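# Place the axle centred in the empty green saddle

## Task

Put the axle into the green saddle that is currently empty so that it sits centred there, with every other object left standing in its original place; then open the hand and withdraw it from the axle.

## Robot and tools

Robots: four identical i2rt Big YAM arms named arm1, arm2, arm3 and arm4. Each has six joints, a five-finger right hand and a wrist camera (arm1_cam_wrist to arm4_cam_wrist). A fixed room camera, cam_high, also watches. Foot (base_link) poses in metres, scene frame: arm1 (-0.650, +0.350, +0.842), arm2 (-0.645, -0.344, +0.782), arm3 (+0.637, +0.346, +0.786), arm4 (+0.639, -0.344, +0.798); each foot faces its own +x. arm1 and arm3 face roughly -y, arm2 and arm4 roughly +y. Table tops under the arms are at z=+0.750. Reach is about 1.07 m from the joint1 axis.

Frame: one shared scene frame, origin on the floor, +z up, metres. The hand point sits 0.045 m in front of the palm. In the hand's own axes, +z runs along straightened fingers, +y points out of the palm, +x crosses the palm away from the thumb. Straight fingers extend 0.06 to 0.07 m past the point. With the thumb turned opposite the fingers, the hand can wrap objects 0.035 to 0.065 m thick, or a handle down to 0.025 m. A wrist bracket on the little-finger side sticks out up to 0.10 m and can strike things.

Tool move: arguments are arm1, arm2, arm3, arm4 (one separate object per arm; an arm left out gets nothing new) and cameras (list of names, or ["all"], or []). Each arm object may hold:
- joints: absolute targets keyed by name. joint1_rad -2.879..2.879 (base turn, positive counter-clockwise from above), joint2_rad 0..3.141 (shoulder), joint3_rad 0..3.019 (elbow), joint4_rad -1.692..1.57 (hand pitch, positive raises fingers), joint5_rad -1.57..1.57 (sideways, positive to arm's right), joint6_rad -2.094..2.094 (roll, positive clockwise seen from behind), all in radians. Hand keys on a -1..1 scale: hand_little, hand_ring, hand_middle, hand_index, hand_thumb_bend (+1 straight/open, -1 curled), hand_thumb_turn (+1 beside palm, -1 opposite fingers), hand_force_limit (-1..1, roughly 0 to 10 N at the fingertip, 15 N for thumb motors) and hand_speed (-0.96..1; full speed from +0.48 up).
- target: one list of 7 numbers [x, y, z, qw, qx, qy, qz], an absolute pose of the hand point in the scene frame (metres, unit quaternion), in the same layout the result's hand line prints. The hand travels straight from its current hand_target toward it. When target is present, joints may contain only hand keys.
- speed: top path speed 0.002..0.5 m/s (default 0.25); rotation capped at twice that in rad/s. Needs target.
- min_time_s: 0.1..8 s, the shortest duration for that arm's joint motions.
All hand paths in one action end at the same time (0.5 to 10 s); no action exceeds 15 s. The controller limits each step to 100 mm and 20 degrees from the measured pose and uses damped inverse kinematics, so a hand can land a centimetre or more off, lag, overshoot speed near full stretch, and swing wide on joint moves. Paths ignore obstacles and other arms. Unknown keys make a call invalid; out-of-range values get it refused, and a refusal (or a stop) cancels any later move, wait or finished_scene in the same reply.

Results: per robot, joint_positions, hand (measured pose) and hand_target, joint_status and hand_status (done, off_target, time_out, not_followed, limit_stop_at_motor_heat), on_its_own (motions not commanded by this call; "held at" is a target), Joint velocities ("within noise" when still), joint torques, hand_stopped_by (six words for little, ring, middle, index, thumb_bend, thumb_turn: moving, target, force, stalled, fault) and <motor>_load_n in N (positive pushes open). A "move" line summarises each commanded arm; robots listed "as last shown" were not commanded. The "pictures" line gives image order. "joint command not followed" or "pose unreachable" means a safety check blocked the arm. After time_out, an arm keeps pushing near where it stopped; send it its reported joint positions to relieve that.

Gripping: a finger motor starts only when its target changes by at least 0.002; it stops at the target or when load hits hand_force_limit, then locks. Scenes begin with hand_force_limit 0 and hand_speed -0.8. For a soft grip use hand_speed -0.94 or slower. To grip harder, raise the limit and send a more closed target; to loosen, send a more open one. A lost grip shows as loads near zero.

wait: seconds 0..10, optional cameras; commands nothing new.
zoom_image: camera (one of the five names) and region [x0, y0, x1, y1] in pixels, at most 504 by 504, from that camera's latest image.
show_instructions: no arguments; shows the reference images.
finished_scene: scene = current scene number (printed at the end of results); irreversible.

Cameras: wrist cameras are fisheye 672x504, looking at the hand point from the little-finger side; with joint6 near -1.3 the image is upright. cam_high is a 672x504 pinhole view from above at y about 1.2. Calibration matrices are approximate.

Avoid: robots pressing on or hitting each other (a hand closing on another robot's fingers counts), knocking objects off the work area or onto the floor, dropping or releasing a moving part, slamming into fixed or heavy things, excessive finger force, and long pushing or stretched holds that overheat motors (MOTOR HOT warns; at 100 °C the arm drops). Objects may occasionally be nudged by outside pushes.

Each tool is called after ">>>" as name([rows], argument=value, ...), one row to a line, values as JSON.

Reference images:

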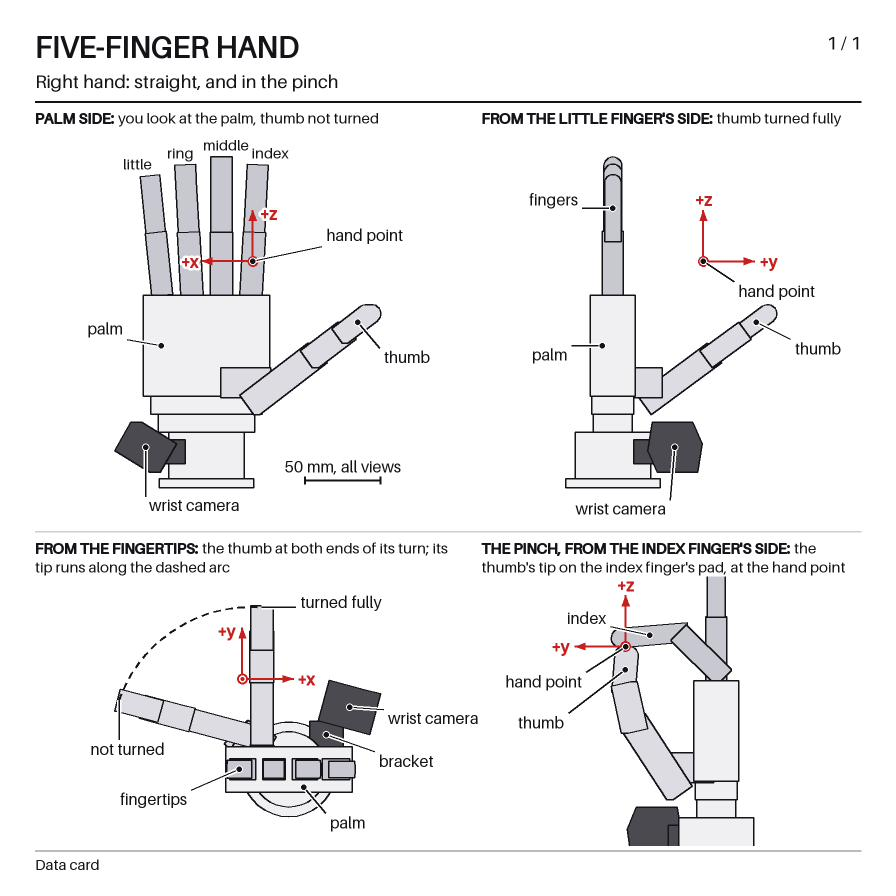

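## Session

>>> move()

Scene clock: 0.00 s.
Joint torques (N m): no reading
Heat: arm1: hottest joint1_rad 31 °C; arm2: hottest joint1_rad 31 °C; arm3: hottest joint1_rad 31 °C; arm4: hottest joint1_rad 32 °C.
Joint velocities: within noise
arm1.joint_positions: joint1_rad=+0.822 joint2_rad=+0.602 joint3_rad=+1.396 joint4_rad=-1.426 joint5_rad=+0.149 joint6_rad=-1.439 hand_little=+1.000 hand_ring=+1.000 hand_middle=+1.000 hand_index=+1.000 hand_thumb_turn=+1.000 hand_thumb_bend=+1.000 hand_force_limit=+0.000 hand_speed=-0.800
arm1.joint_status: not commanded
arm1.hand_stopped_by: target,target,target,target,target,target
arm1.little_load_n: 0.0
arm1.ring_load_n: 0.0
arm1.middle_load_n: 0.0
arm1.index_load_n: 0.0
arm1.thumb_bend_load_n: 0.0
arm1.thumb_turn_load_n: 0.0
arm1.hand: x=-0.5533 y=+0.1545 z=+1.3324 quat_wxyz=(+0.195, +0.796, -0.397, +0.413) (m; scene frame)
arm1.hand_target: x=-0.5544 y=+0.1555 z=+1.3405 quat_wxyz=(+0.198, +0.792, -0.396, +0.421) (m; scene frame)
arm1.hand_status: not commanded
arm2.joint_positions: joint1_rad=+0.602 joint2_rad=+0.567 joint3_rad=+1.404 joint4_rad=-1.379 joint5_rad=-0.070 joint6_rad=-1.230 hand_little=+1.000 hand_ring=+1.000 hand_middle=+1.000 hand_index=+1.000 hand_thumb_turn=+1.000 hand_thumb_bend=+1.000 hand_force_limit=+0.000 hand_speed=-0.800
arm2.joint_status: not commanded
arm2.hand_stopped_by: target,target,target,target,target,target
arm2.little_load_n: 0.0
arm2.ring_load_n: 0.0
arm2.middle_load_n: 0.0
arm2.index_load_n: 0.0
arm2.thumb_bend_load_n: 0.0
arm2.thumb_turn_load_n: 0.0
arm2.hand: x=-0.7301 y=-0.1627 z=+1.2773 quat_wxyz=(-0.480, +0.516, +0.698, +0.127) (m; scene frame)
arm2.hand_target: x=-0.7295 y=-0.1636 z=+1.2893 quat_wxyz=(-0.491, +0.511, +0.693, +0.131) (m; scene frame)
arm2.hand_status: not commanded
arm3.joint_positions: joint1_rad=+0.811 joint2_rad=+0.629 joint3_rad=+1.336 joint4_rad=-1.175 joint5_rad=-0.236 joint6_rad=-1.187 hand_little=+1.000 hand_ring=+1.000 hand_middle=+1.000 hand_index=+1.000 hand_thumb_turn=+1.000 hand_thumb_bend=+1.000 hand_force_limit=+0.000 hand_speed=-0.800
arm3.joint_status: not commanded
arm3.hand_stopped_by: target,target,target,target,target,target
arm3.little_load_n: 0.0
arm3.ring_load_n: 0.0
arm3.middle_load_n: 0.0
arm3.index_load_n: 0.0
arm3.thumb_bend_load_n: 0.0
arm3.thumb_turn_load_n: 0.0
arm3.hand: x=+0.8412 y=+0.1656 z=+1.2701 quat_wxyz=(-0.007, +0.752, -0.399, +0.524) (m; scene frame)
arm3.hand_target: x=+0.8408 y=+0.1661 z=+1.2838 quat_wxyz=(-0.003, +0.747, -0.393, +0.537) (m; scene frame)
arm3.hand_status: not commanded
arm4.joint_positions: joint1_rad=+0.859 joint2_rad=+0.616 joint3_rad=+1.459 joint4_rad=-1.289 joint5_rad=-0.151 joint6_rad=-1.187 hand_little=+1.000 hand_ring=+1.000 hand_middle=+1.000 hand_index=+1.000 hand_thumb_turn=+1.000 hand_thumb_bend=+1.000 hand_force_limit=+0.000 hand_speed=-0.800
arm4.joint_status: not commanded
arm4.hand_stopped_by: target,target,target,target,target,target
arm4.little_load_n: 0.0
arm4.ring_load_n: 0.0
arm4.middle_load_n: 0.0
arm4.index_load_n: 0.0
arm4.thumb_bend_load_n: 0.0
arm4.thumb_turn_load_n: 0.0
arm4.hand: x=+0.4693 y=-0.1909 z=+1.3248 quat_wxyz=(-0.537, +0.389, +0.749, +0.013) (m; scene frame)
arm4.hand_target: x=+0.4709 y=-0.1921 z=+1.3329 quat_wxyz=(-0.545, +0.385, +0.745, +0.015) (m; scene frame)
arm4.hand_status: not commanded
pictures: arm1_cam_wrist, arm2_cam_wrist, arm3_cam_wrist, arm4_cam_wrist, cam_high

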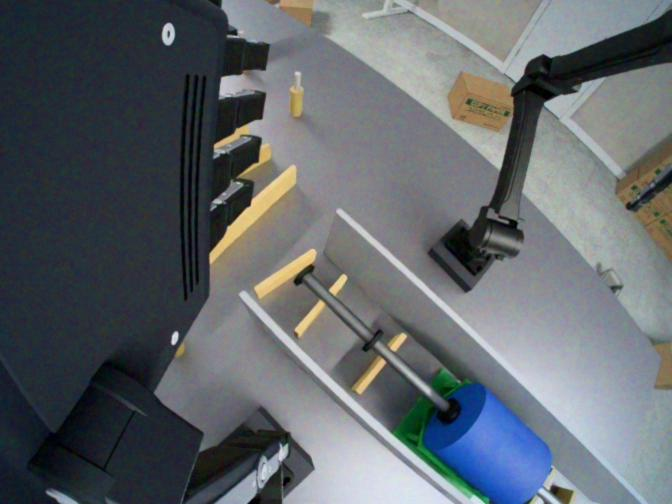

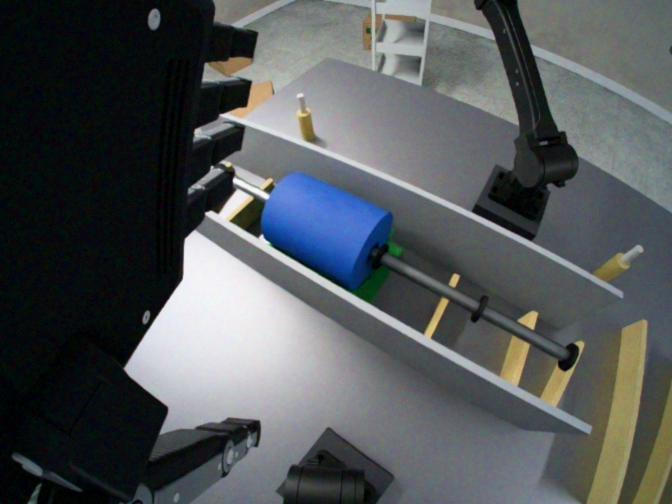

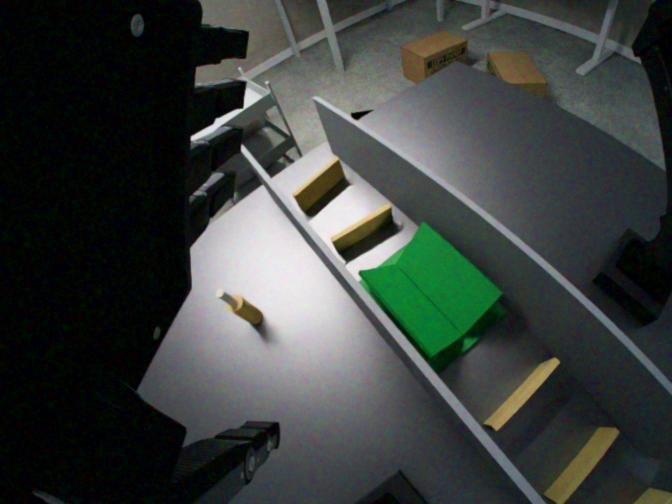

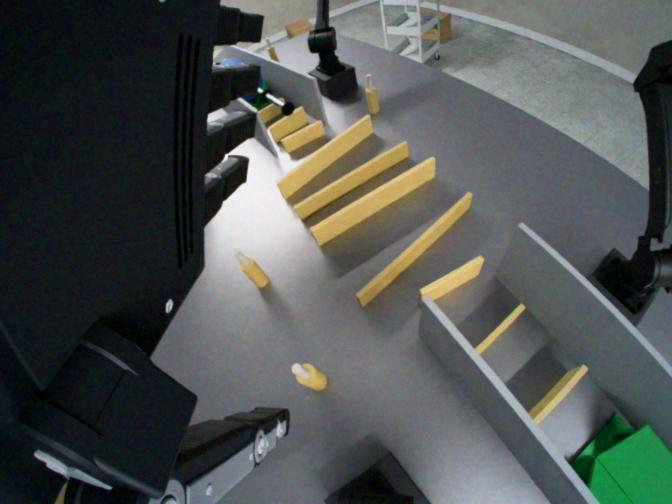

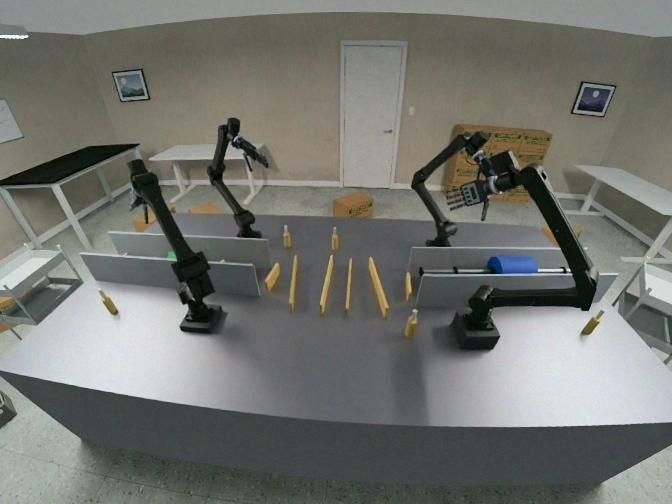

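>>> zoom_image(camera="cam_high", region=[380, 200, 640, 360])

>>> zoom_image(camera="cam_high", region=[60, 200, 400, 360])

>>> zoom_image(camera="arm1_cam_wrist", region=[180, 100, 640, 504])

>>> zoom_image(camera="arm2_cam_wrist", region=[180, 80, 672, 504])

>>> zoom_image(camera="arm3_cam_wrist", region=[180, 80, 672, 504])

>>> zoom_image(camera="arm4_cam_wrist", region=[180, 10, 672, 504])

Scaled by 1.938 from the camera's 672x504 image, which has a finer 960x720 frame.

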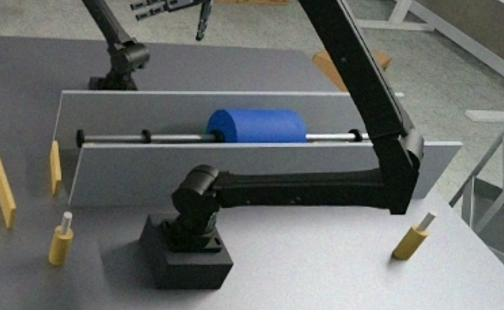

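Scaled by 1.482 from the camera's 672x504 image, which has a finer 960x720 frame.

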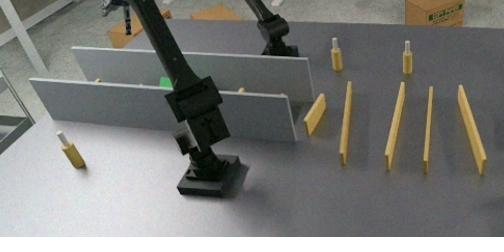

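Scaled by 1.096 from the camera's 672x504 image, which has a finer 960x720 frame.

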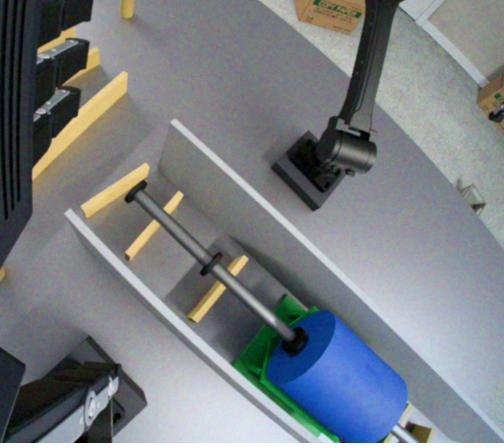

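Scaled by 1.024 from the camera's 672x504 image, which has a finer 960x720 frame.

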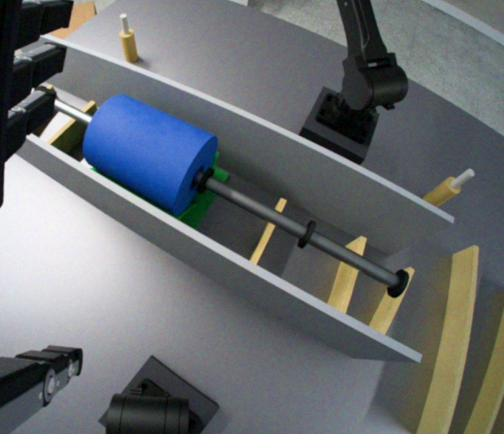

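Scaled by 1.024 from the camera's 672x504 image, which has a finer 960x720 frame.

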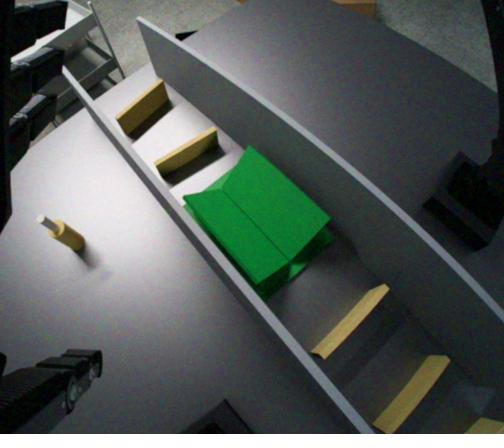

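Scaled by 1.020 from the camera's 672x504 image, which has a finer 960x720 frame.

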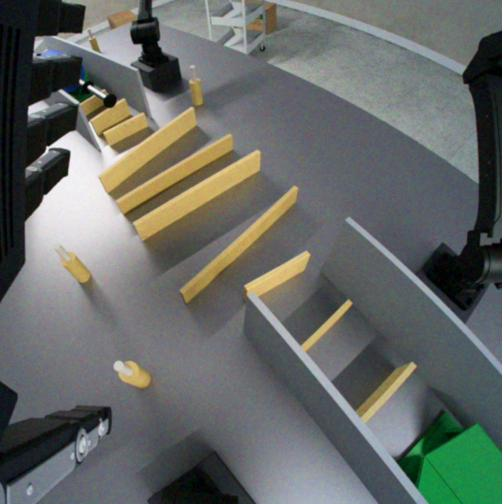

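>>> move(arm1={"joints": {"joint1_rad": -1.1}, "min_time_s": 4}, arm2={"joints": {"joint1_rad": 0.3}, "min_time_s": 3}, cameras=["all"])

Scene clock: 9.63 s.
Joint torques (N m): arm1=[-0.85 1.67 7.53 1.5 0.11 -0.13] | arm2=[-0.91 2.73 8.65 1.87 -0.15 0.06] | arm3=[-0.62 0.56 8.18 2.24 -0.06 -0.11] | arm4=[0.44 4.6 8.77 1.65 0.08 0.05]
Heat: arm1: hottest joint1_rad 31 °C; arm2: hottest joint1_rad 31 °C; arm3: hottest joint1_rad 31 °C; arm4: hottest joint1_rad 32 °C.
move: arm1 done; arm2 done
Joint velocities: within noise
arm1.joint_positions: joint1_rad=-1.093 joint2_rad=+0.602 joint3_rad=+1.396 joint4_rad=-1.426 joint5_rad=+0.149 joint6_rad=-1.439 hand_little=+1.000 hand_ring=+1.000 hand_middle=+1.000 hand_index=+1.000 hand_thumb_turn=+1.000 hand_thumb_bend=+1.000 hand_force_limit=+0.000 hand_speed=-0.800
arm1.joint_status: all done
arm1.hand_stopped_by: target,target,target,target,target,target
arm1.little_load_n: 0.0
arm1.ring_load_n: 0.0
arm1.middle_load_n: 0.0
arm1.index_load_n: 0.0
arm1.thumb_bend_load_n: 0.0
arm1.thumb_turn_load_n: 0.0
arm1.hand: x=-0.8662 y=+0.3264 z=+1.3325 quat_wxyz=(+0.450, +0.133, -0.880, +0.079) (m; scene frame)
arm1.hand_target: x=-0.8650 y=+0.3287 z=+1.3406 quat_wxyz=(+0.459, +0.128, -0.876, +0.081) (m; scene frame)
arm1.hand_status: not commanded
arm2.joint_positions: joint1_rad=+0.313 joint2_rad=+0.567 joint3_rad=+1.404 joint4_rad=-1.379 joint5_rad=-0.070 joint6_rad=-1.230 hand_little=+1.000 hand_ring=+1.000 hand_middle=+1.000 hand_index=+1.000 hand_thumb_turn=+1.000 hand_thumb_bend=+1.000 hand_force_limit=+0.000 hand_speed=-0.800
arm2.joint_status: all done
arm2.hand_stopped_by: target,target,target,target,target,target
arm2.little_load_n: 0.0
arm2.ring_load_n: 0.0
arm2.middle_load_n: 0.0
arm2.index_load_n: 0.0
arm2.thumb_bend_load_n: 0.0
arm2.thumb_turn_load_n: 0.0
arm2.hand: x=-0.6738 y=-0.1460 z=+1.2774 quat_wxyz=(-0.457, +0.612, +0.616, +0.194) (m; scene frame)
arm2.hand_target: x=-0.6708 y=-0.1467 z=+1.2893 quat_wxyz=(-0.467, +0.610, +0.607, +0.203) (m; scene frame)
arm2.hand_status: not commanded
arm3, arm4: as last shown
arm4.middle_load_n: 0.5
pictures: arm1_cam_wrist, arm2_cam_wrist, arm3_cam_wrist, arm4_cam_wrist, cam_high
camera_calibration:
arm1_cam_wrist: T_world_to_cam=[[-0.448733, 0.881405, 0.147525, -0.867844], [0.78917, 0.468288, -0.397387, 1.06383], [-0.419344, -0.0618985, -0.905715, 0.979265], [0, 0, 0, 1]] pos_world=[-0.818326, 0.327357, 1.43772]
arm2_cam_wrist: T_world_to_cam=[[0.935671, 0.347825, -0.0594721, 0.751612], [0.273636, -0.821605, -0.500089, 0.706863], [-0.222806, 0.451645, -0.863929, 1.13192], [0, 0, 0, 1]] pos_world=[-0.644486, -0.191895, 1.3761]

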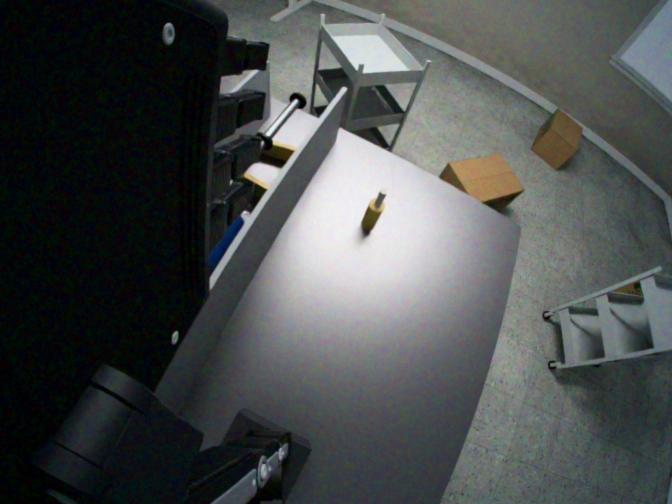

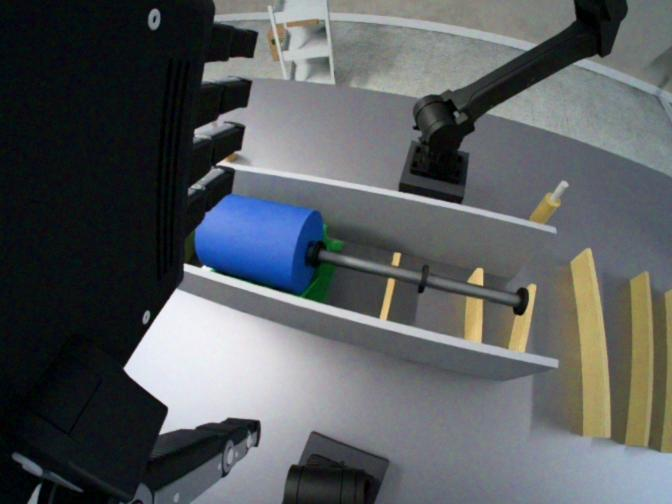

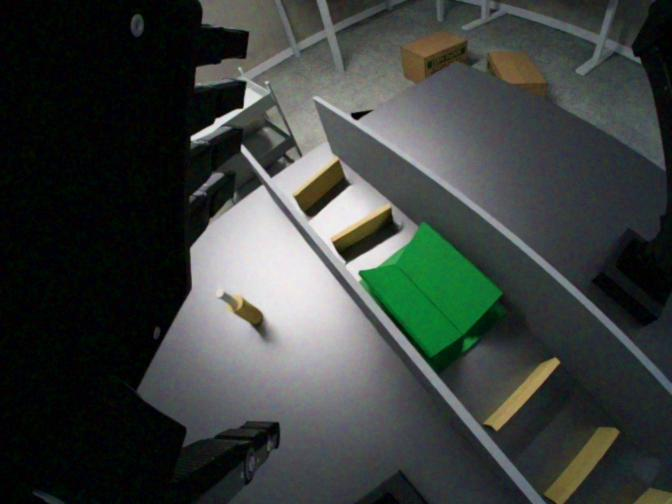

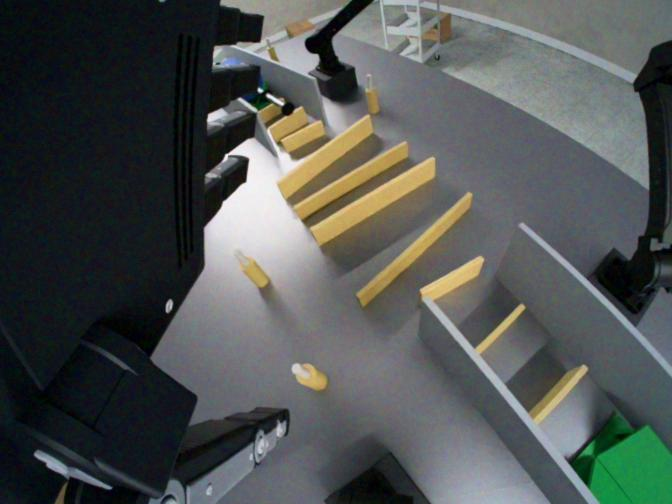

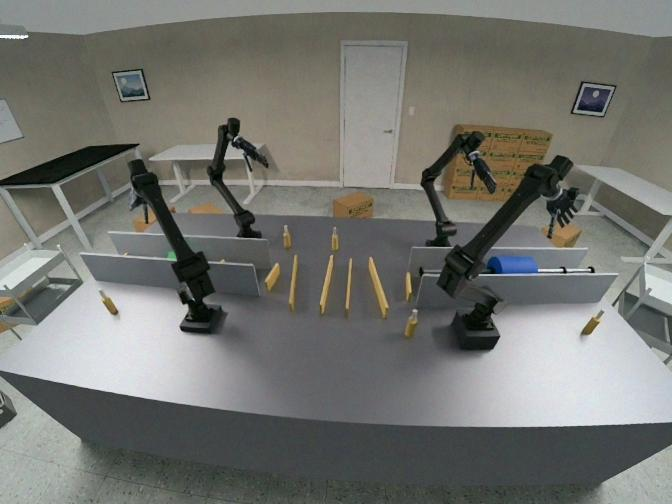

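>>> zoom_image(camera="cam_high", region=[400, 230, 640, 330])

>>> zoom_image(camera="arm2_cam_wrist", region=[180, 160, 580, 400])

Scaled by 2.100 from the camera's 672x504 image, which has a finer 960x720 frame.

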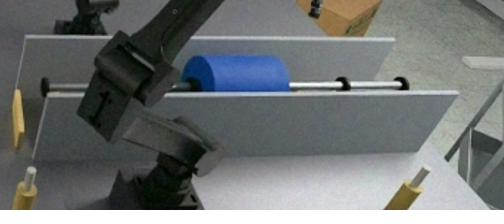

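Scaled by 1.260 from the camera's 672x504 image, which has a finer 960x720 frame.

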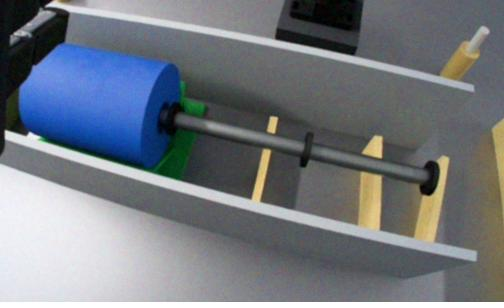

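>>> move(arm1={"target": [-0.66, 0.08, 1.15, 0, 0, 1, 0], "speed": 0.15}, arm2={"joints": {"joint1_rad": 1.0}, "min_time_s": 3}, cameras=["all"])

Scene clock: 16.20 s.
Joint torques (N m): arm1=[-0.26 -5.95 8.05 -0.14 -0.19 -0.05] | arm2=[1.2 3.08 8.85 1.8 -0.15 0.07] | arm3=[0.32 0.5 8.24 2.17 -0.09 -0.04] | arm4=[0.56 4.6 8.76 1.66 0.07 0.05]
Heat: arm1: hottest joint1_rad 31 °C; arm2: hottest joint1_rad 31 °C; arm3: hottest joint1_rad 31 °C; arm4: hottest joint1_rad 32 °C.
move: arm1 off_target; arm2 done
Joint velocities: within noise
arm1.joint_positions: joint1_rad=-0.162 joint2_rad=+1.187 joint3_rad=+1.367 joint4_rad=-1.700 joint5_rad=-0.001 joint6_rad=-0.135 hand_little=+1.000 hand_ring=+1.000 hand_middle=+1.000 hand_index=+1.000 hand_thumb_turn=+1.000 hand_thumb_bend=+1.000 hand_force_limit=+0.000 hand_speed=-0.800
arm1.joint_status: not commanded
arm1.hand_stopped_by: target,target,target,target,target,target
arm1.little_load_n: 0.0
arm1.ring_load_n: 0.0
arm1.middle_load_n: 0.0
arm1.index_load_n: 0.0
arm1.thumb_bend_load_n: 0.0
arm1.thumb_turn_load_n: 0.0
arm1.hand: x=-0.6632 y=+0.0808 z=+1.1471 quat_wxyz=(+0.004, +0.001, -1.000, +0.026) (m; scene frame)
arm1.hand_target: x=-0.6601 y=+0.0798 z=+1.1491 quat_wxyz=(+0.001, +0.000, -1.000, +0.023) (m; scene frame)
arm1.hand_status: off_target (0.004 m and 3.1 deg from the pose sent, 0.369 m and 56.8 deg at the start; a joint's target at an end of its range on 98 of 123 steps)
arm2.joint_positions: joint1_rad=+0.987 joint2_rad=+0.567 joint3_rad=+1.404 joint4_rad=-1.379 joint5_rad=-0.070 joint6_rad=-1.230 hand_little=+1.000 hand_ring=+1.000 hand_middle=+1.000 hand_index=+1.000 hand_thumb_turn=+1.000 hand_thumb_bend=+1.000 hand_force_limit=+0.000 hand_speed=-0.800
arm2.joint_status: all done
arm2.hand_stopped_by: target,target,target,target,target,target
arm2.little_load_n: 0.0
arm2.ring_load_n: 0.0
arm2.middle_load_n: 0.0
arm2.index_load_n: 0.0
arm2.thumb_bend_load_n: 0.0
arm2.thumb_turn_load_n: 0.0
arm2.hand: x=-0.7934 y=-0.2083 z=+1.2770 quat_wxyz=(-0.494, +0.373, +0.785, +0.034) (m; scene frame)
arm2.hand_target: x=-0.7944 y=-0.2110 z=+1.2889 quat_wxyz=(-0.507, +0.364, +0.781, +0.033) (m; scene frame)
arm2.hand_status: not commanded
arm3, arm4: as last shown
arm4.middle_load_n: 0.0
pictures: arm1_cam_wrist, arm2_cam_wrist, arm3_cam_wrist, arm4_cam_wrist, cam_high
camera_calibration:
arm1_cam_wrist: T_world_to_cam=[[-0.231562, 0.969418, -0.0812874, -0.133391], [0.843416, 0.241699, 0.479825, -0.00700092], [0.484798, 0.0425503, -0.873591, 1.43563], [0, 0, 0, 1]] pos_world=[-0.720974, 0.0699171, 1.24667]
arm2_cam_wrist: T_world_to_cam=[[0.514922, 0.855513, -0.0543405, 0.650592], [0.728867, -0.470299, -0.497566, 1.11933], [-0.451231, 0.216601, -0.865722, 0.905251], [0, 0, 0, 1]] pos_world=[-0.74237, -0.226248, 1.37599]

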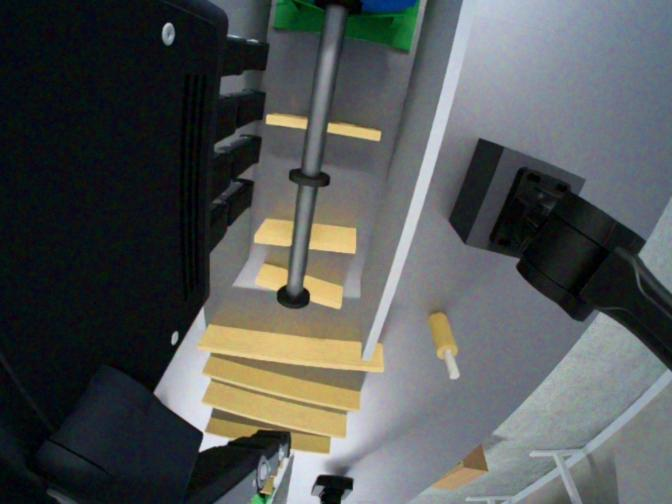

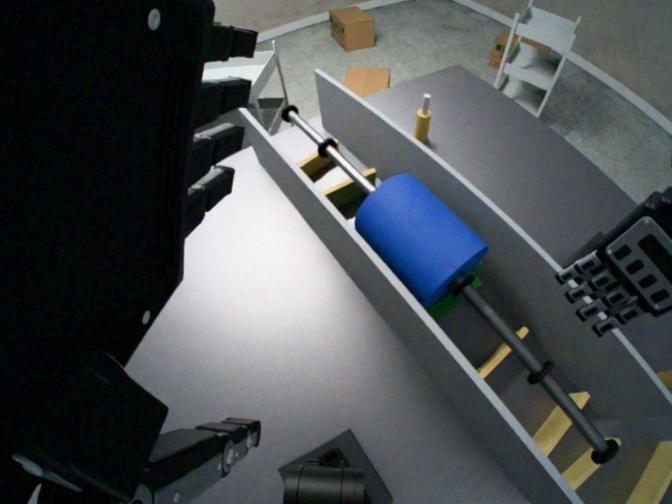

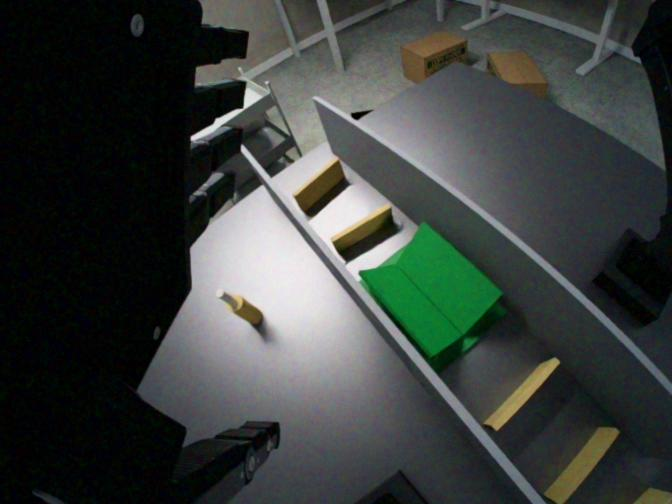

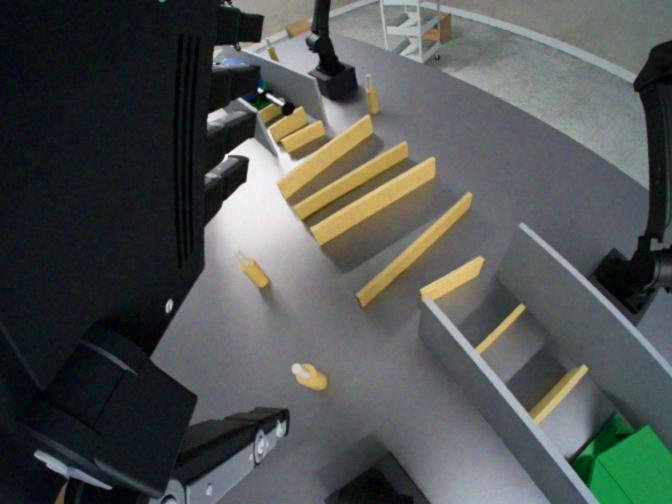

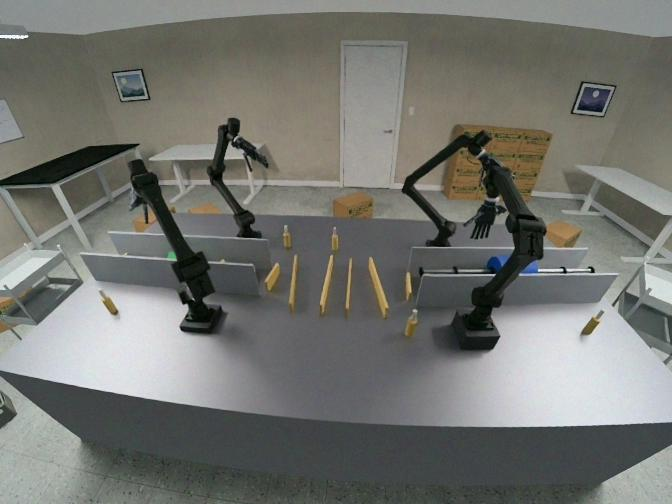

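>>> zoom_image(camera="arm1_cam_wrist", region=[190, 0, 490, 300])

>>> zoom_image(camera="arm1_cam_wrist", region=[190, 200, 490, 500])

>>> zoom_image(camera="arm2_cam_wrist", region=[250, 80, 670, 500])

Scaled by 1.680 from the camera's 672x504 image, which has a finer 960x720 frame.

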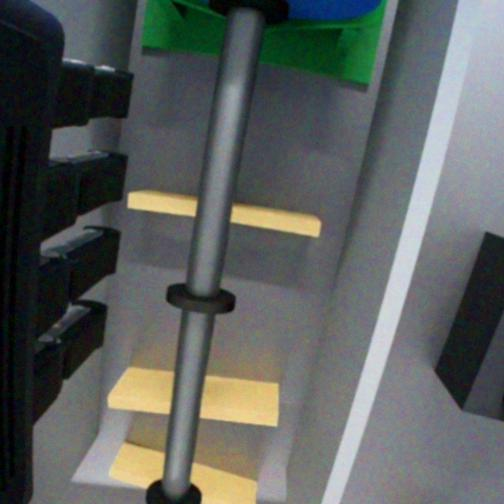

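Scaled by 1.680 from the camera's 672x504 image, which has a finer 960x720 frame.

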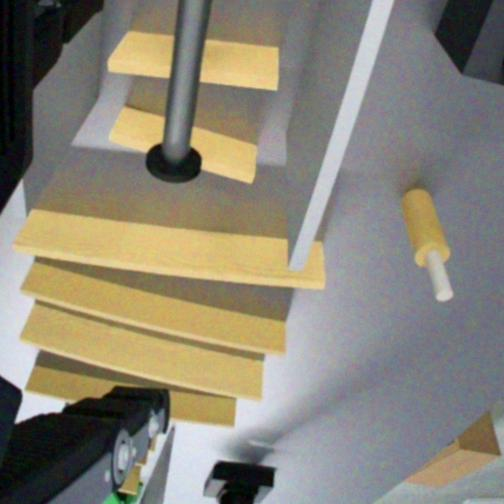

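Scaled by 1.200 from the camera's 672x504 image, which has a finer 960x720 frame.

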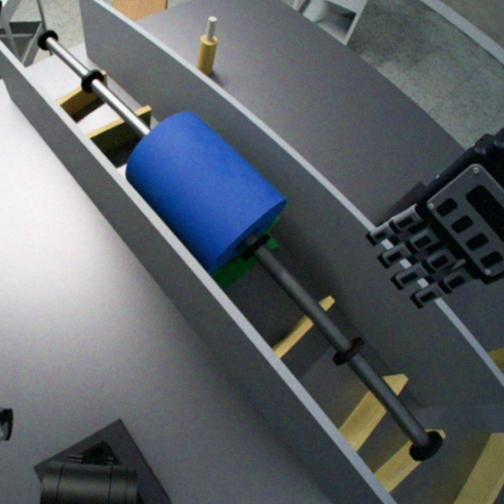

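>>> move(arm1={"target": [-0.675, 0.052, 1.0, 0, -0.026, 1, 0], "speed": 0.12, "joints": {"hand_thumb_turn": -1, "hand_speed": -0.3}}, arm2={"target": [-1.0, -0.1, 1.2, 0, 1, 0.026, 0], "speed": 0.15, "joints": {"hand_thumb_turn": -1, "hand_speed": -0.3}}, cameras=["arm1_cam_wrist", "arm2_cam_wrist", "cam_high"])

Scene clock: 28.93 s.
Joint torques (N m): arm1=[-1.03 -6.3 6.52 0.57 0.02 -0.21] | arm2=[-0.5 -7.3 11.55 0.29 -0.34 0.14] | arm3=[0.21 0.62 8.28 2.21 -0.09 0] | arm4=[0.44 4.48 8.75 1.62 0.08 0.05]
Heat: arm1: hottest joint1_rad 31 °C; arm2: hottest joint3_rad 32 °C; arm3: hottest joint1_rad 31 °C; arm4: hottest joint1_rad 32 °C.
move: arm1 done; arm2 off_target
Joint velocities: within noise
arm1.joint_positions: joint1_rad=-0.167 joint2_rad=+1.299 joint3_rad=+1.090 joint4_rad=-1.351 joint5_rad=-0.001 joint6_rad=-0.189 hand_little=+1.000 hand_ring=+1.000 hand_middle=+1.000 hand_index=+1.000 hand_thumb_turn=-1.000 hand_thumb_bend=+1.000 hand_force_limit=+0.000 hand_speed=-0.300
arm1.joint_status: all done
arm1.hand_stopped_by: target,target,target,target,target,target
arm1.little_load_n: 0.0
arm1.ring_load_n: 0.0
arm1.middle_load_n: -0.5
arm1.index_load_n: 0.0
arm1.thumb_bend_load_n: 0.0
arm1.thumb_turn_load_n: 0.0
arm1.hand: x=-0.6719 y=+0.0528 z=+1.0081 quat_wxyz=(+0.001, +0.025, -1.000, +0.006) (m; scene frame)
arm1.hand_target: x=-0.6750 y=+0.0522 z=+1.0002 quat_wxyz=(+0.000, +0.026, -1.000, +0.000) (m; scene frame)
arm1.hand_status: done (0.009 m and 0.7 deg from the pose sent, 0.150 m and 4.2 deg at the start)
arm2.joint_positions: joint1_rad=+0.810 joint2_rad=+1.378 joint3_rad=+1.765 joint4_rad=-1.683 joint5_rad=-0.054 joint6_rad=+0.753 hand_little=+1.000 hand_ring=+1.000 hand_middle=+1.000 hand_index=+1.000 hand_thumb_turn=-1.000 hand_thumb_bend=+1.000 hand_force_limit=+0.000 hand_speed=-0.300
arm2.joint_status: all done
arm2.hand_stopped_by: target,target,target,target,target,target
arm2.little_load_n: 0.0
arm2.ring_load_n: 0.0
arm2.middle_load_n: 0.0
arm2.index_load_n: 0.0
arm2.thumb_bend_load_n: 0.0
arm2.thumb_turn_load_n: 0.0
arm2.hand: x=-0.9976 y=-0.1089 z=+1.1840 quat_wxyz=(-0.084, +0.989, +0.029, -0.116) (m; scene frame)
arm2.hand_target: x=-0.9996 y=-0.1004 z=+1.1989 quat_wxyz=(-0.093, +0.987, +0.019, -0.127) (m; scene frame)
arm2.hand_status: off_target (0.018 m and 16.4 deg from the pose sent, 0.246 m and 133.7 deg at the start; a joint's target at an end of its range on 132 of 263 steps)
arm3, arm4: as last shown
pictures: arm1_cam_wrist, arm2_cam_wrist, cam_high
camera_calibration:
arm1_cam_wrist: T_world_to_cam=[[-0.278027, 0.959586, -0.0435329, -0.188391], [0.829211, 0.262636, 0.493388, 0.0495941], [0.484882, 0.101077, -0.868719, 1.31163], [0, 0, 0, 1]] pos_world=[-0.729487, 0.0351768, 1.10677]
arm2_cam_wrist: T_world_to_cam=[[0.334894, -0.91224, -0.235933, 0.508546], [-0.678614, -0.407221, 0.611273, -1.44144], [-0.653705, -0.0446043, -0.755434, 0.349991], [0, 0, 0, 1]] pos_world=[-0.919702, -0.107459, 1.26549]

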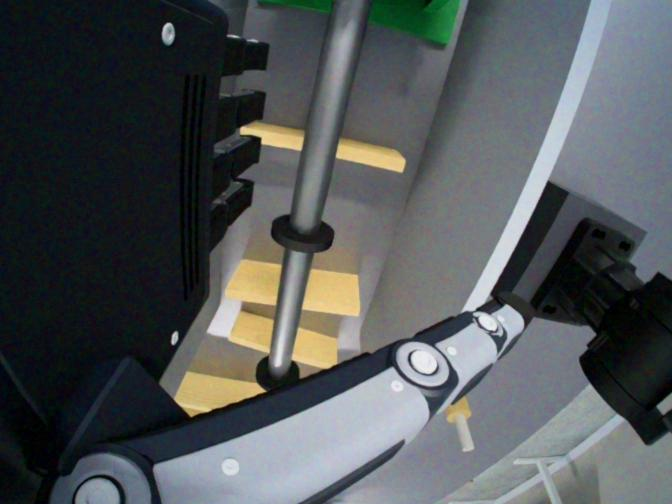

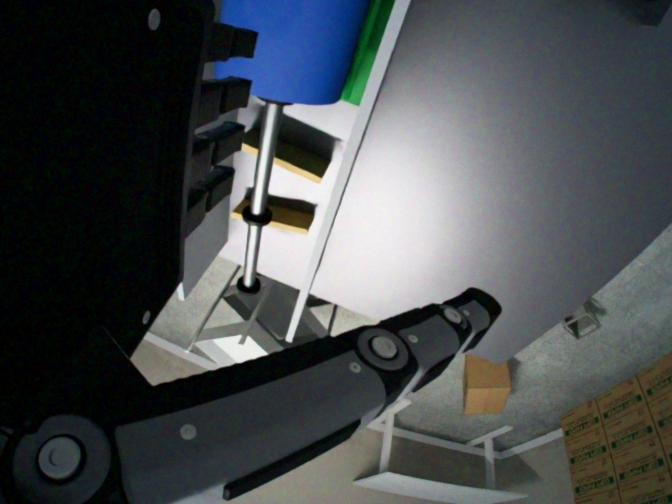

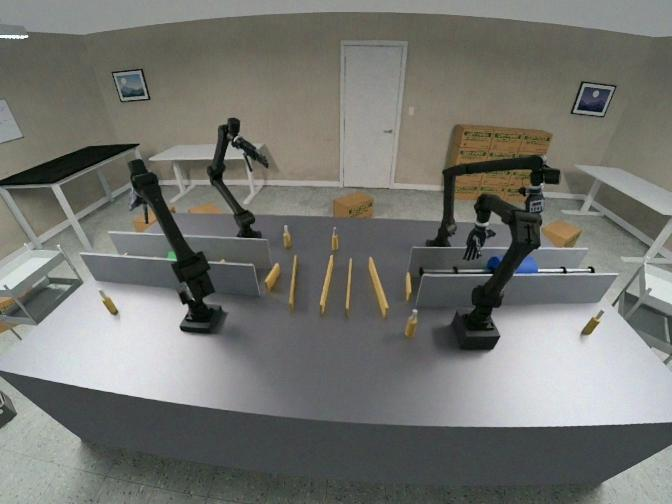

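>>> move(arm1={"target": [-0.69, 0.05, 0.93, 0, -0.026, 1, 0], "speed": 0.08}, arm2={"target": [-1.34, -0.02, 1.06, 0, 1, 0.026, 0], "speed": 0.2}, cameras=["arm1_cam_wrist", "arm2_cam_wrist", "cam_high"])

Scene clock: 33.27 s.
Joint torques (N m): arm1=[-1.03 -6.36 6.11 0.53 0.03 -0.18] | arm2=[0.15 -18.9 12.11 0.47 -0.32 0.16] | arm3=[-0.15 1.14 8.03 2.45 -0.04 -0.08] | arm4=[0.5 4.6 8.75 1.65 0.08 0.06]
Heat: arm1: hottest joint1_rad 31 °C; arm2: hottest joint3_rad 33 °C; arm3: hottest joint3_rad 32 °C; arm4: hottest joint1_rad 32 °C.
move: arm1 done; arm2 off_target
Joint velocities: within noise
arm1.joint_positions: joint1_rad=-0.206 joint2_rad=+1.374 joint3_rad=+0.968 joint4_rad=-1.154 joint5_rad=-0.001 joint6_rad=-0.228 hand_little=+1.000 hand_ring=+1.000 hand_middle=+1.000 hand_index=+1.000 hand_thumb_turn=-1.000 hand_thumb_bend=+1.000 hand_force_limit=+0.000 hand_speed=-0.300
arm1.joint_status: not commanded
arm1.hand_stopped_by: target,target,target,target,target,target
arm1.little_load_n: 0.0
arm1.ring_load_n: 0.0
arm1.middle_load_n: 0.0
arm1.index_load_n: 0.0
arm1.thumb_bend_load_n: 0.0
arm1.thumb_turn_load_n: 0.0
arm1.hand: x=-0.6871 y=+0.0491 z=+0.9379 quat_wxyz=(+0.001, +0.025, -1.000, +0.006) (m; scene frame)
arm1.hand_target: x=-0.6899 y=+0.0501 z=+0.9302 quat_wxyz=(+0.000, +0.026, -1.000, +0.000) (m; scene frame)
arm1.hand_status: done (0.008 m and 0.7 deg from the pose sent, 0.080 m and 0.7 deg at the start)
arm2.joint_positions: joint1_rad=+1.034 joint2_rad=+2.333 joint3_rad=+2.745 joint4_rad=-1.683 joint5_rad=-0.036 joint6_rad=+1.050 hand_little=+1.000 hand_ring=+1.000 hand_middle=+1.000 hand_index=+1.000 hand_thumb_turn=-1.000 hand_thumb_bend=+1.000 hand_force_limit=+0.000 hand_speed=-0.300
arm2.joint_status: not commanded
arm2.hand_stopped_by: target,target,target,target,target,target
arm2.little_load_n: 0.0
arm2.ring_load_n: 0.0
arm2.middle_load_n: 0.0
arm2.index_load_n: 0.0
arm2.thumb_bend_load_n: 0.0
arm2.thumb_turn_load_n: 0.0
arm2.hand: x=-1.3319 y=-0.0175 z=+1.0422 quat_wxyz=(-0.065, +0.988, -0.008, -0.139) (m; scene frame)
arm2.hand_target: x=-1.3385 y=-0.0208 z=+1.0592 quat_wxyz=(-0.072, +0.985, -0.008, -0.156) (m; scene frame)
arm2.hand_status: off_target (0.020 m and 18.0 deg from the pose sent, 0.375 m and 16.5 deg at the start; a joint's target at an end of its range on 69 of 86 steps)
arm3, arm4: as last shown
arm3.ring_load_n: -0.5
pictures: arm1_cam_wrist, arm2_cam_wrist, cam_high
camera_calibration:
arm1_cam_wrist: T_world_to_cam=[[-0.278051, 0.959603, -0.0430053, -0.192687], [0.829372, 0.262421, 0.493231, 0.0980944], [0.484592, 0.101476, -0.868835, 1.25828], [0, 0, 0, 1]] pos_world=[-0.744687, 0.0314756, 1.03657]
arm2_cam_wrist: T_world_to_cam=[[0.263086, -0.942171, -0.207602, 0.544744], [-0.67095, -0.333302, 0.662371, -1.58615], [-0.693261, -0.0349702, -0.719837, -0.0612993], [0, 0, 0, 1]] pos_world=[-1.25004, -0.0175686, 1.11959]

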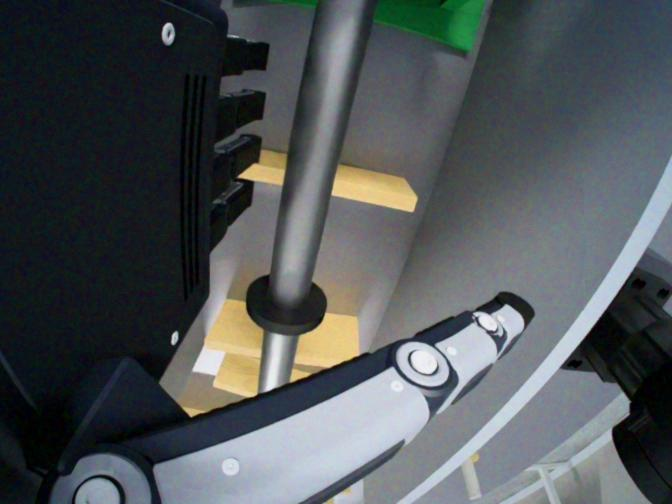

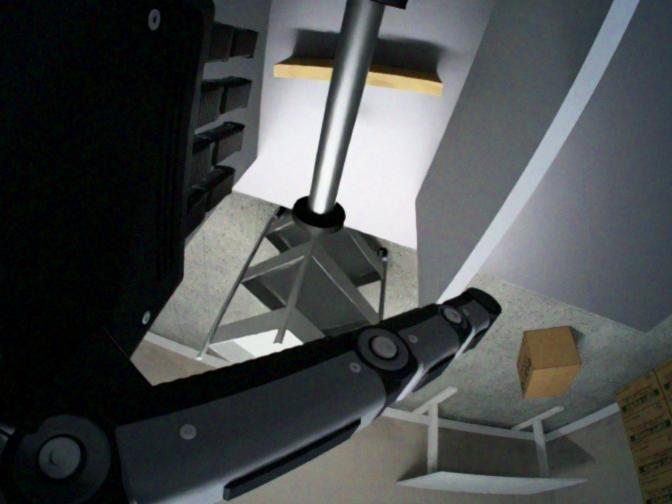

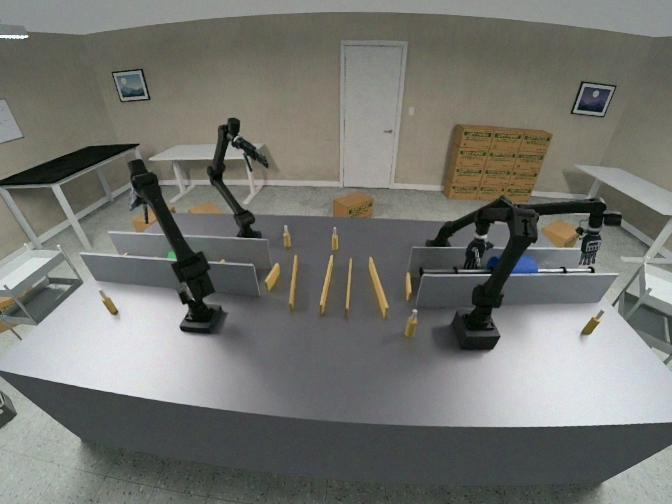

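>>> move(arm1={"target": [-0.69, 0.05, 0.875, 0, -0.026, 1, 0], "speed": 0.06}, arm2={"target": [-1.34, -0.02, 0.94, 0, 1, 0.026, 0], "speed": 0.12}, cameras=["arm1_cam_wrist", "arm2_cam_wrist", "cam_high"])

Scene clock: 35.87 s.
Joint torques (N m): arm1=[-1.44 -6.89 5.53 0.62 0 -0.19] | arm2=[0.62 -18.96 8.29 -0.1 -0.08 0.04] | arm3=[-0.15 1.2 8.08 2.17 -0.07 -0.05] | arm4=[0.44 4.54 8.75 1.63 0.07 0.05]
Heat: arm1: hottest joint1_rad 31 °C; arm2: hottest joint3_rad 33 °C; arm3: hottest joint3_rad 32 °C; arm4: hottest joint1_rad 32 °C.
move: arm1 done; arm2 off_target
Joint velocities: within noise
arm1.joint_positions: joint1_rad=-0.206 joint2_rad=+1.452 joint3_rad=+0.884 joint4_rad=-0.992 joint5_rad=-0.001 joint6_rad=-0.228 hand_little=+1.000 hand_ring=+1.000 hand_middle=+1.000 hand_index=+1.000 hand_thumb_turn=-1.000 hand_thumb_bend=+1.000 hand_force_limit=+0.000 hand_speed=-0.300
arm1.joint_status: not commanded
arm1.hand_stopped_by: target,target,target,target,target,target
arm1.little_load_n: 0.0
arm1.ring_load_n: 0.0
arm1.middle_load_n: 0.0
arm1.index_load_n: 0.0
arm1.thumb_bend_load_n: 0.0
arm1.thumb_turn_load_n: 0.0
arm1.hand: x=-0.6874 y=+0.0480 z=+0.8828 quat_wxyz=(+0.001, +0.025, -1.000, +0.006) (m; scene frame)
arm1.hand_target: x=-0.6899 y=+0.0502 z=+0.8752 quat_wxyz=(+0.000, +0.026, -1.000, +0.000) (m; scene frame)
arm1.hand_status: done (0.008 m and 0.7 deg from the pose sent, 0.063 m and 0.7 deg at the start)
arm2.joint_positions: joint1_rad=+1.034 joint2_rad=+2.454 joint3_rad=+2.737 joint4_rad=-1.683 joint5_rad=-0.024 joint6_rad=+1.030 hand_little=+1.000 hand_ring=+1.000 hand_middle=+1.000 hand_index=+1.000 hand_thumb_turn=-1.000 hand_thumb_bend=+1.000 hand_force_limit=+0.000 hand_speed=-0.300
arm2.joint_status: not commanded
arm2.hand_stopped_by: target,target,target,target,target,target
arm2.little_load_n: 0.0
arm2.ring_load_n: 0.0
arm2.middle_load_n: 0.0
arm2.index_load_n: 0.0
arm2.thumb_bend_load_n: 0.0
arm2.thumb_turn_load_n: 0.0
arm2.hand: x=-1.3370 y=-0.0109 z=+0.9477 quat_wxyz=(-0.038, +0.996, +0.000, -0.080) (m; scene frame)
arm2.hand_target: x=-1.3391 y=-0.0203 z=+0.9394 quat_wxyz=(-0.035, +0.997, +0.010, -0.071) (m; scene frame)
arm2.hand_status: off_target (0.012 m and 10.6 deg from the pose sent, 0.103 m and 18.0 deg at the start; a joint's target at an end of its range on 62 of 64 steps)
arm3, arm4: as last shown
arm3.ring_load_n: 0.0
pictures: arm1_cam_wrist, arm2_cam_wrist, cam_high
camera_calibration:
arm1_cam_wrist: T_world_to_cam=[[-0.278051, 0.959603, -0.0430053, -0.194057], [0.829372, 0.262421, 0.493231, 0.125726], [0.484592, 0.101476, -0.868835, 1.21062], [0, 0, 0, 1]] pos_world=[-0.744887, 0.0303756, 0.981469]
arm2_cam_wrist: T_world_to_cam=[[0.298283, -0.946317, -0.124548, 0.50107], [-0.740801, -0.311809, 0.59497, -1.55404], [-0.601865, -0.085204, -0.794039, 0.059434], [0, 0, 0, 1]] pos_world=[-1.26493, -0.00533085, 1.03421]

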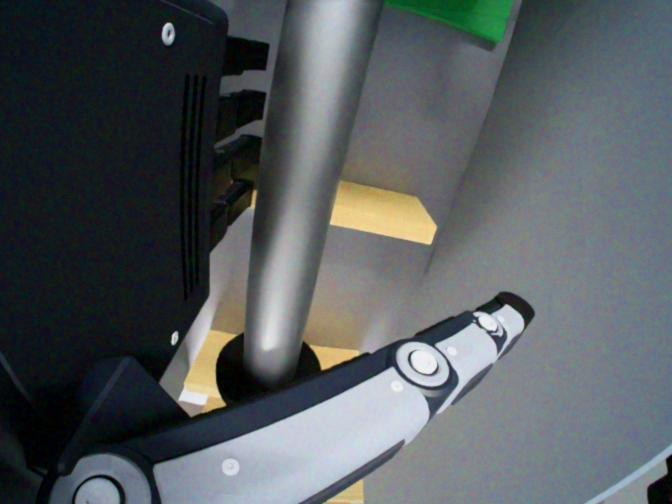

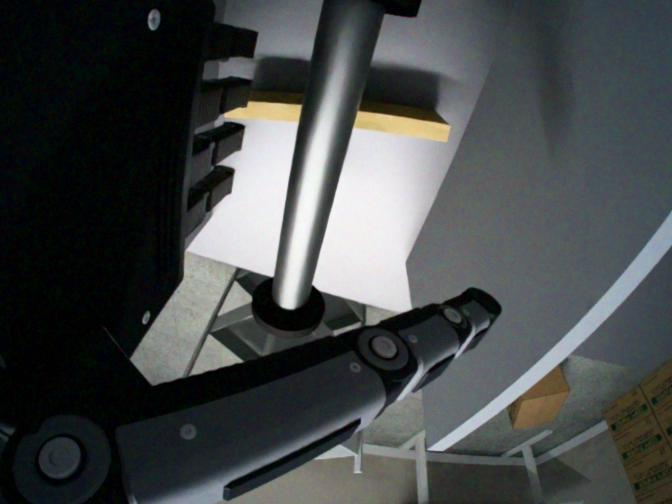

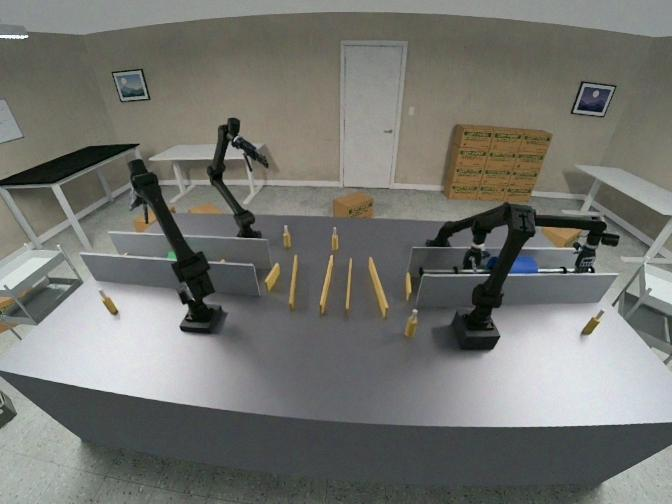

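>>> move(arm2={"target": [-1.36, -0.033, 0.875, 0, 1, 0.026, 0], "speed": 0.06}, cameras=["arm2_cam_wrist"])

Scene clock: 38.53 s.
Joint torques (N m): arm1=[-1.03 -7 5.48 0.49 0.02 -0.18] | arm2=[1.03 -17.14 11.06 0.06 -0.15 0.18] | arm3=[-0.85 0.79 8.12 2.36 -0.08 -0.05] | arm4=[0.5 4.6 8.75 1.66 0.07 0.05]
Heat: arm1: hottest joint1_rad 31 °C; arm2: hottest joint3_rad 33 °C; arm3: hottest joint3_rad 32 °C; arm4: hottest joint1_rad 32 °C.
move: arm2 off_target
Joint velocities: within noise
arm1, arm3, arm4: as last shown
arm1.hand_target: x=-0.6899 y=+0.0503 z=+0.8752 quat_wxyz=(+0.000, +0.026, -1.000, +0.000) (m; scene frame)
arm2.joint_positions: joint1_rad=+1.064 joint2_rad=+2.542 joint3_rad=+2.767 joint4_rad=-1.684 joint5_rad=-0.015 joint6_rad=+1.033 hand_little=+1.000 hand_ring=+1.000 hand_middle=+1.000 hand_index=+1.000 hand_thumb_turn=-1.000 hand_thumb_bend=+1.000 hand_force_limit=+0.000 hand_speed=-0.300
arm2.joint_status: not commanded
arm2.hand_stopped_by: target,target,target,target,target,target
arm2.little_load_n: 0.0
arm2.ring_load_n: 0.0
arm2.middle_load_n: 0.5
arm2.index_load_n: 0.0
arm2.thumb_bend_load_n: 0.0
arm2.thumb_turn_load_n: 0.0
arm2.hand: x=-1.3508 y=-0.0270 z=+0.8939 quat_wxyz=(-0.026, +0.998, +0.013, -0.053) (m; scene frame)
arm2.hand_target: x=-1.3584 y=-0.0339 z=+0.8746 quat_wxyz=(-0.023, +0.999, +0.015, -0.047) (m; scene frame)
arm2.hand_status: off_target (0.022 m and 7.0 deg from the pose sent, 0.080 m and 10.6 deg at the start; a joint's target at an end of its range on 58 of 58 steps)
arm4.thumb_bend_load_n: 0.5
pictures: arm2_cam_wrist
camera_calibration:
arm2_cam_wrist: T_world_to_cam=[[0.327638, -0.940821, -0.0866537, 0.489174], [-0.764141, -0.31781, 0.561325, -1.53891], [-0.555646, -0.117696, -0.823046, 0.0945632], [0, 0, 0, 1]] pos_world=[-1.28367, -0.0177252, 0.984046]

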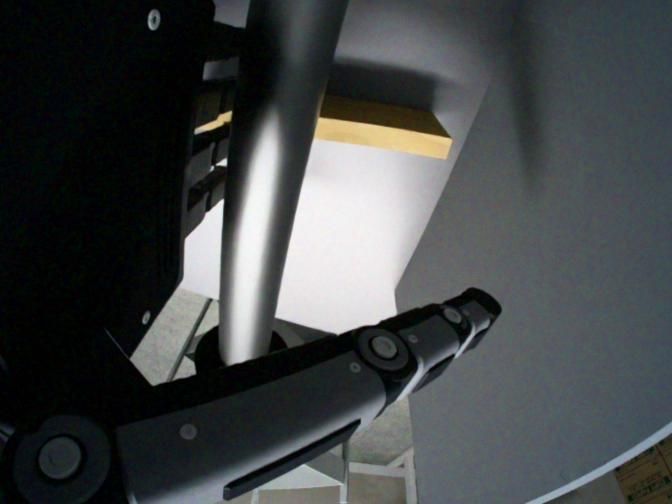

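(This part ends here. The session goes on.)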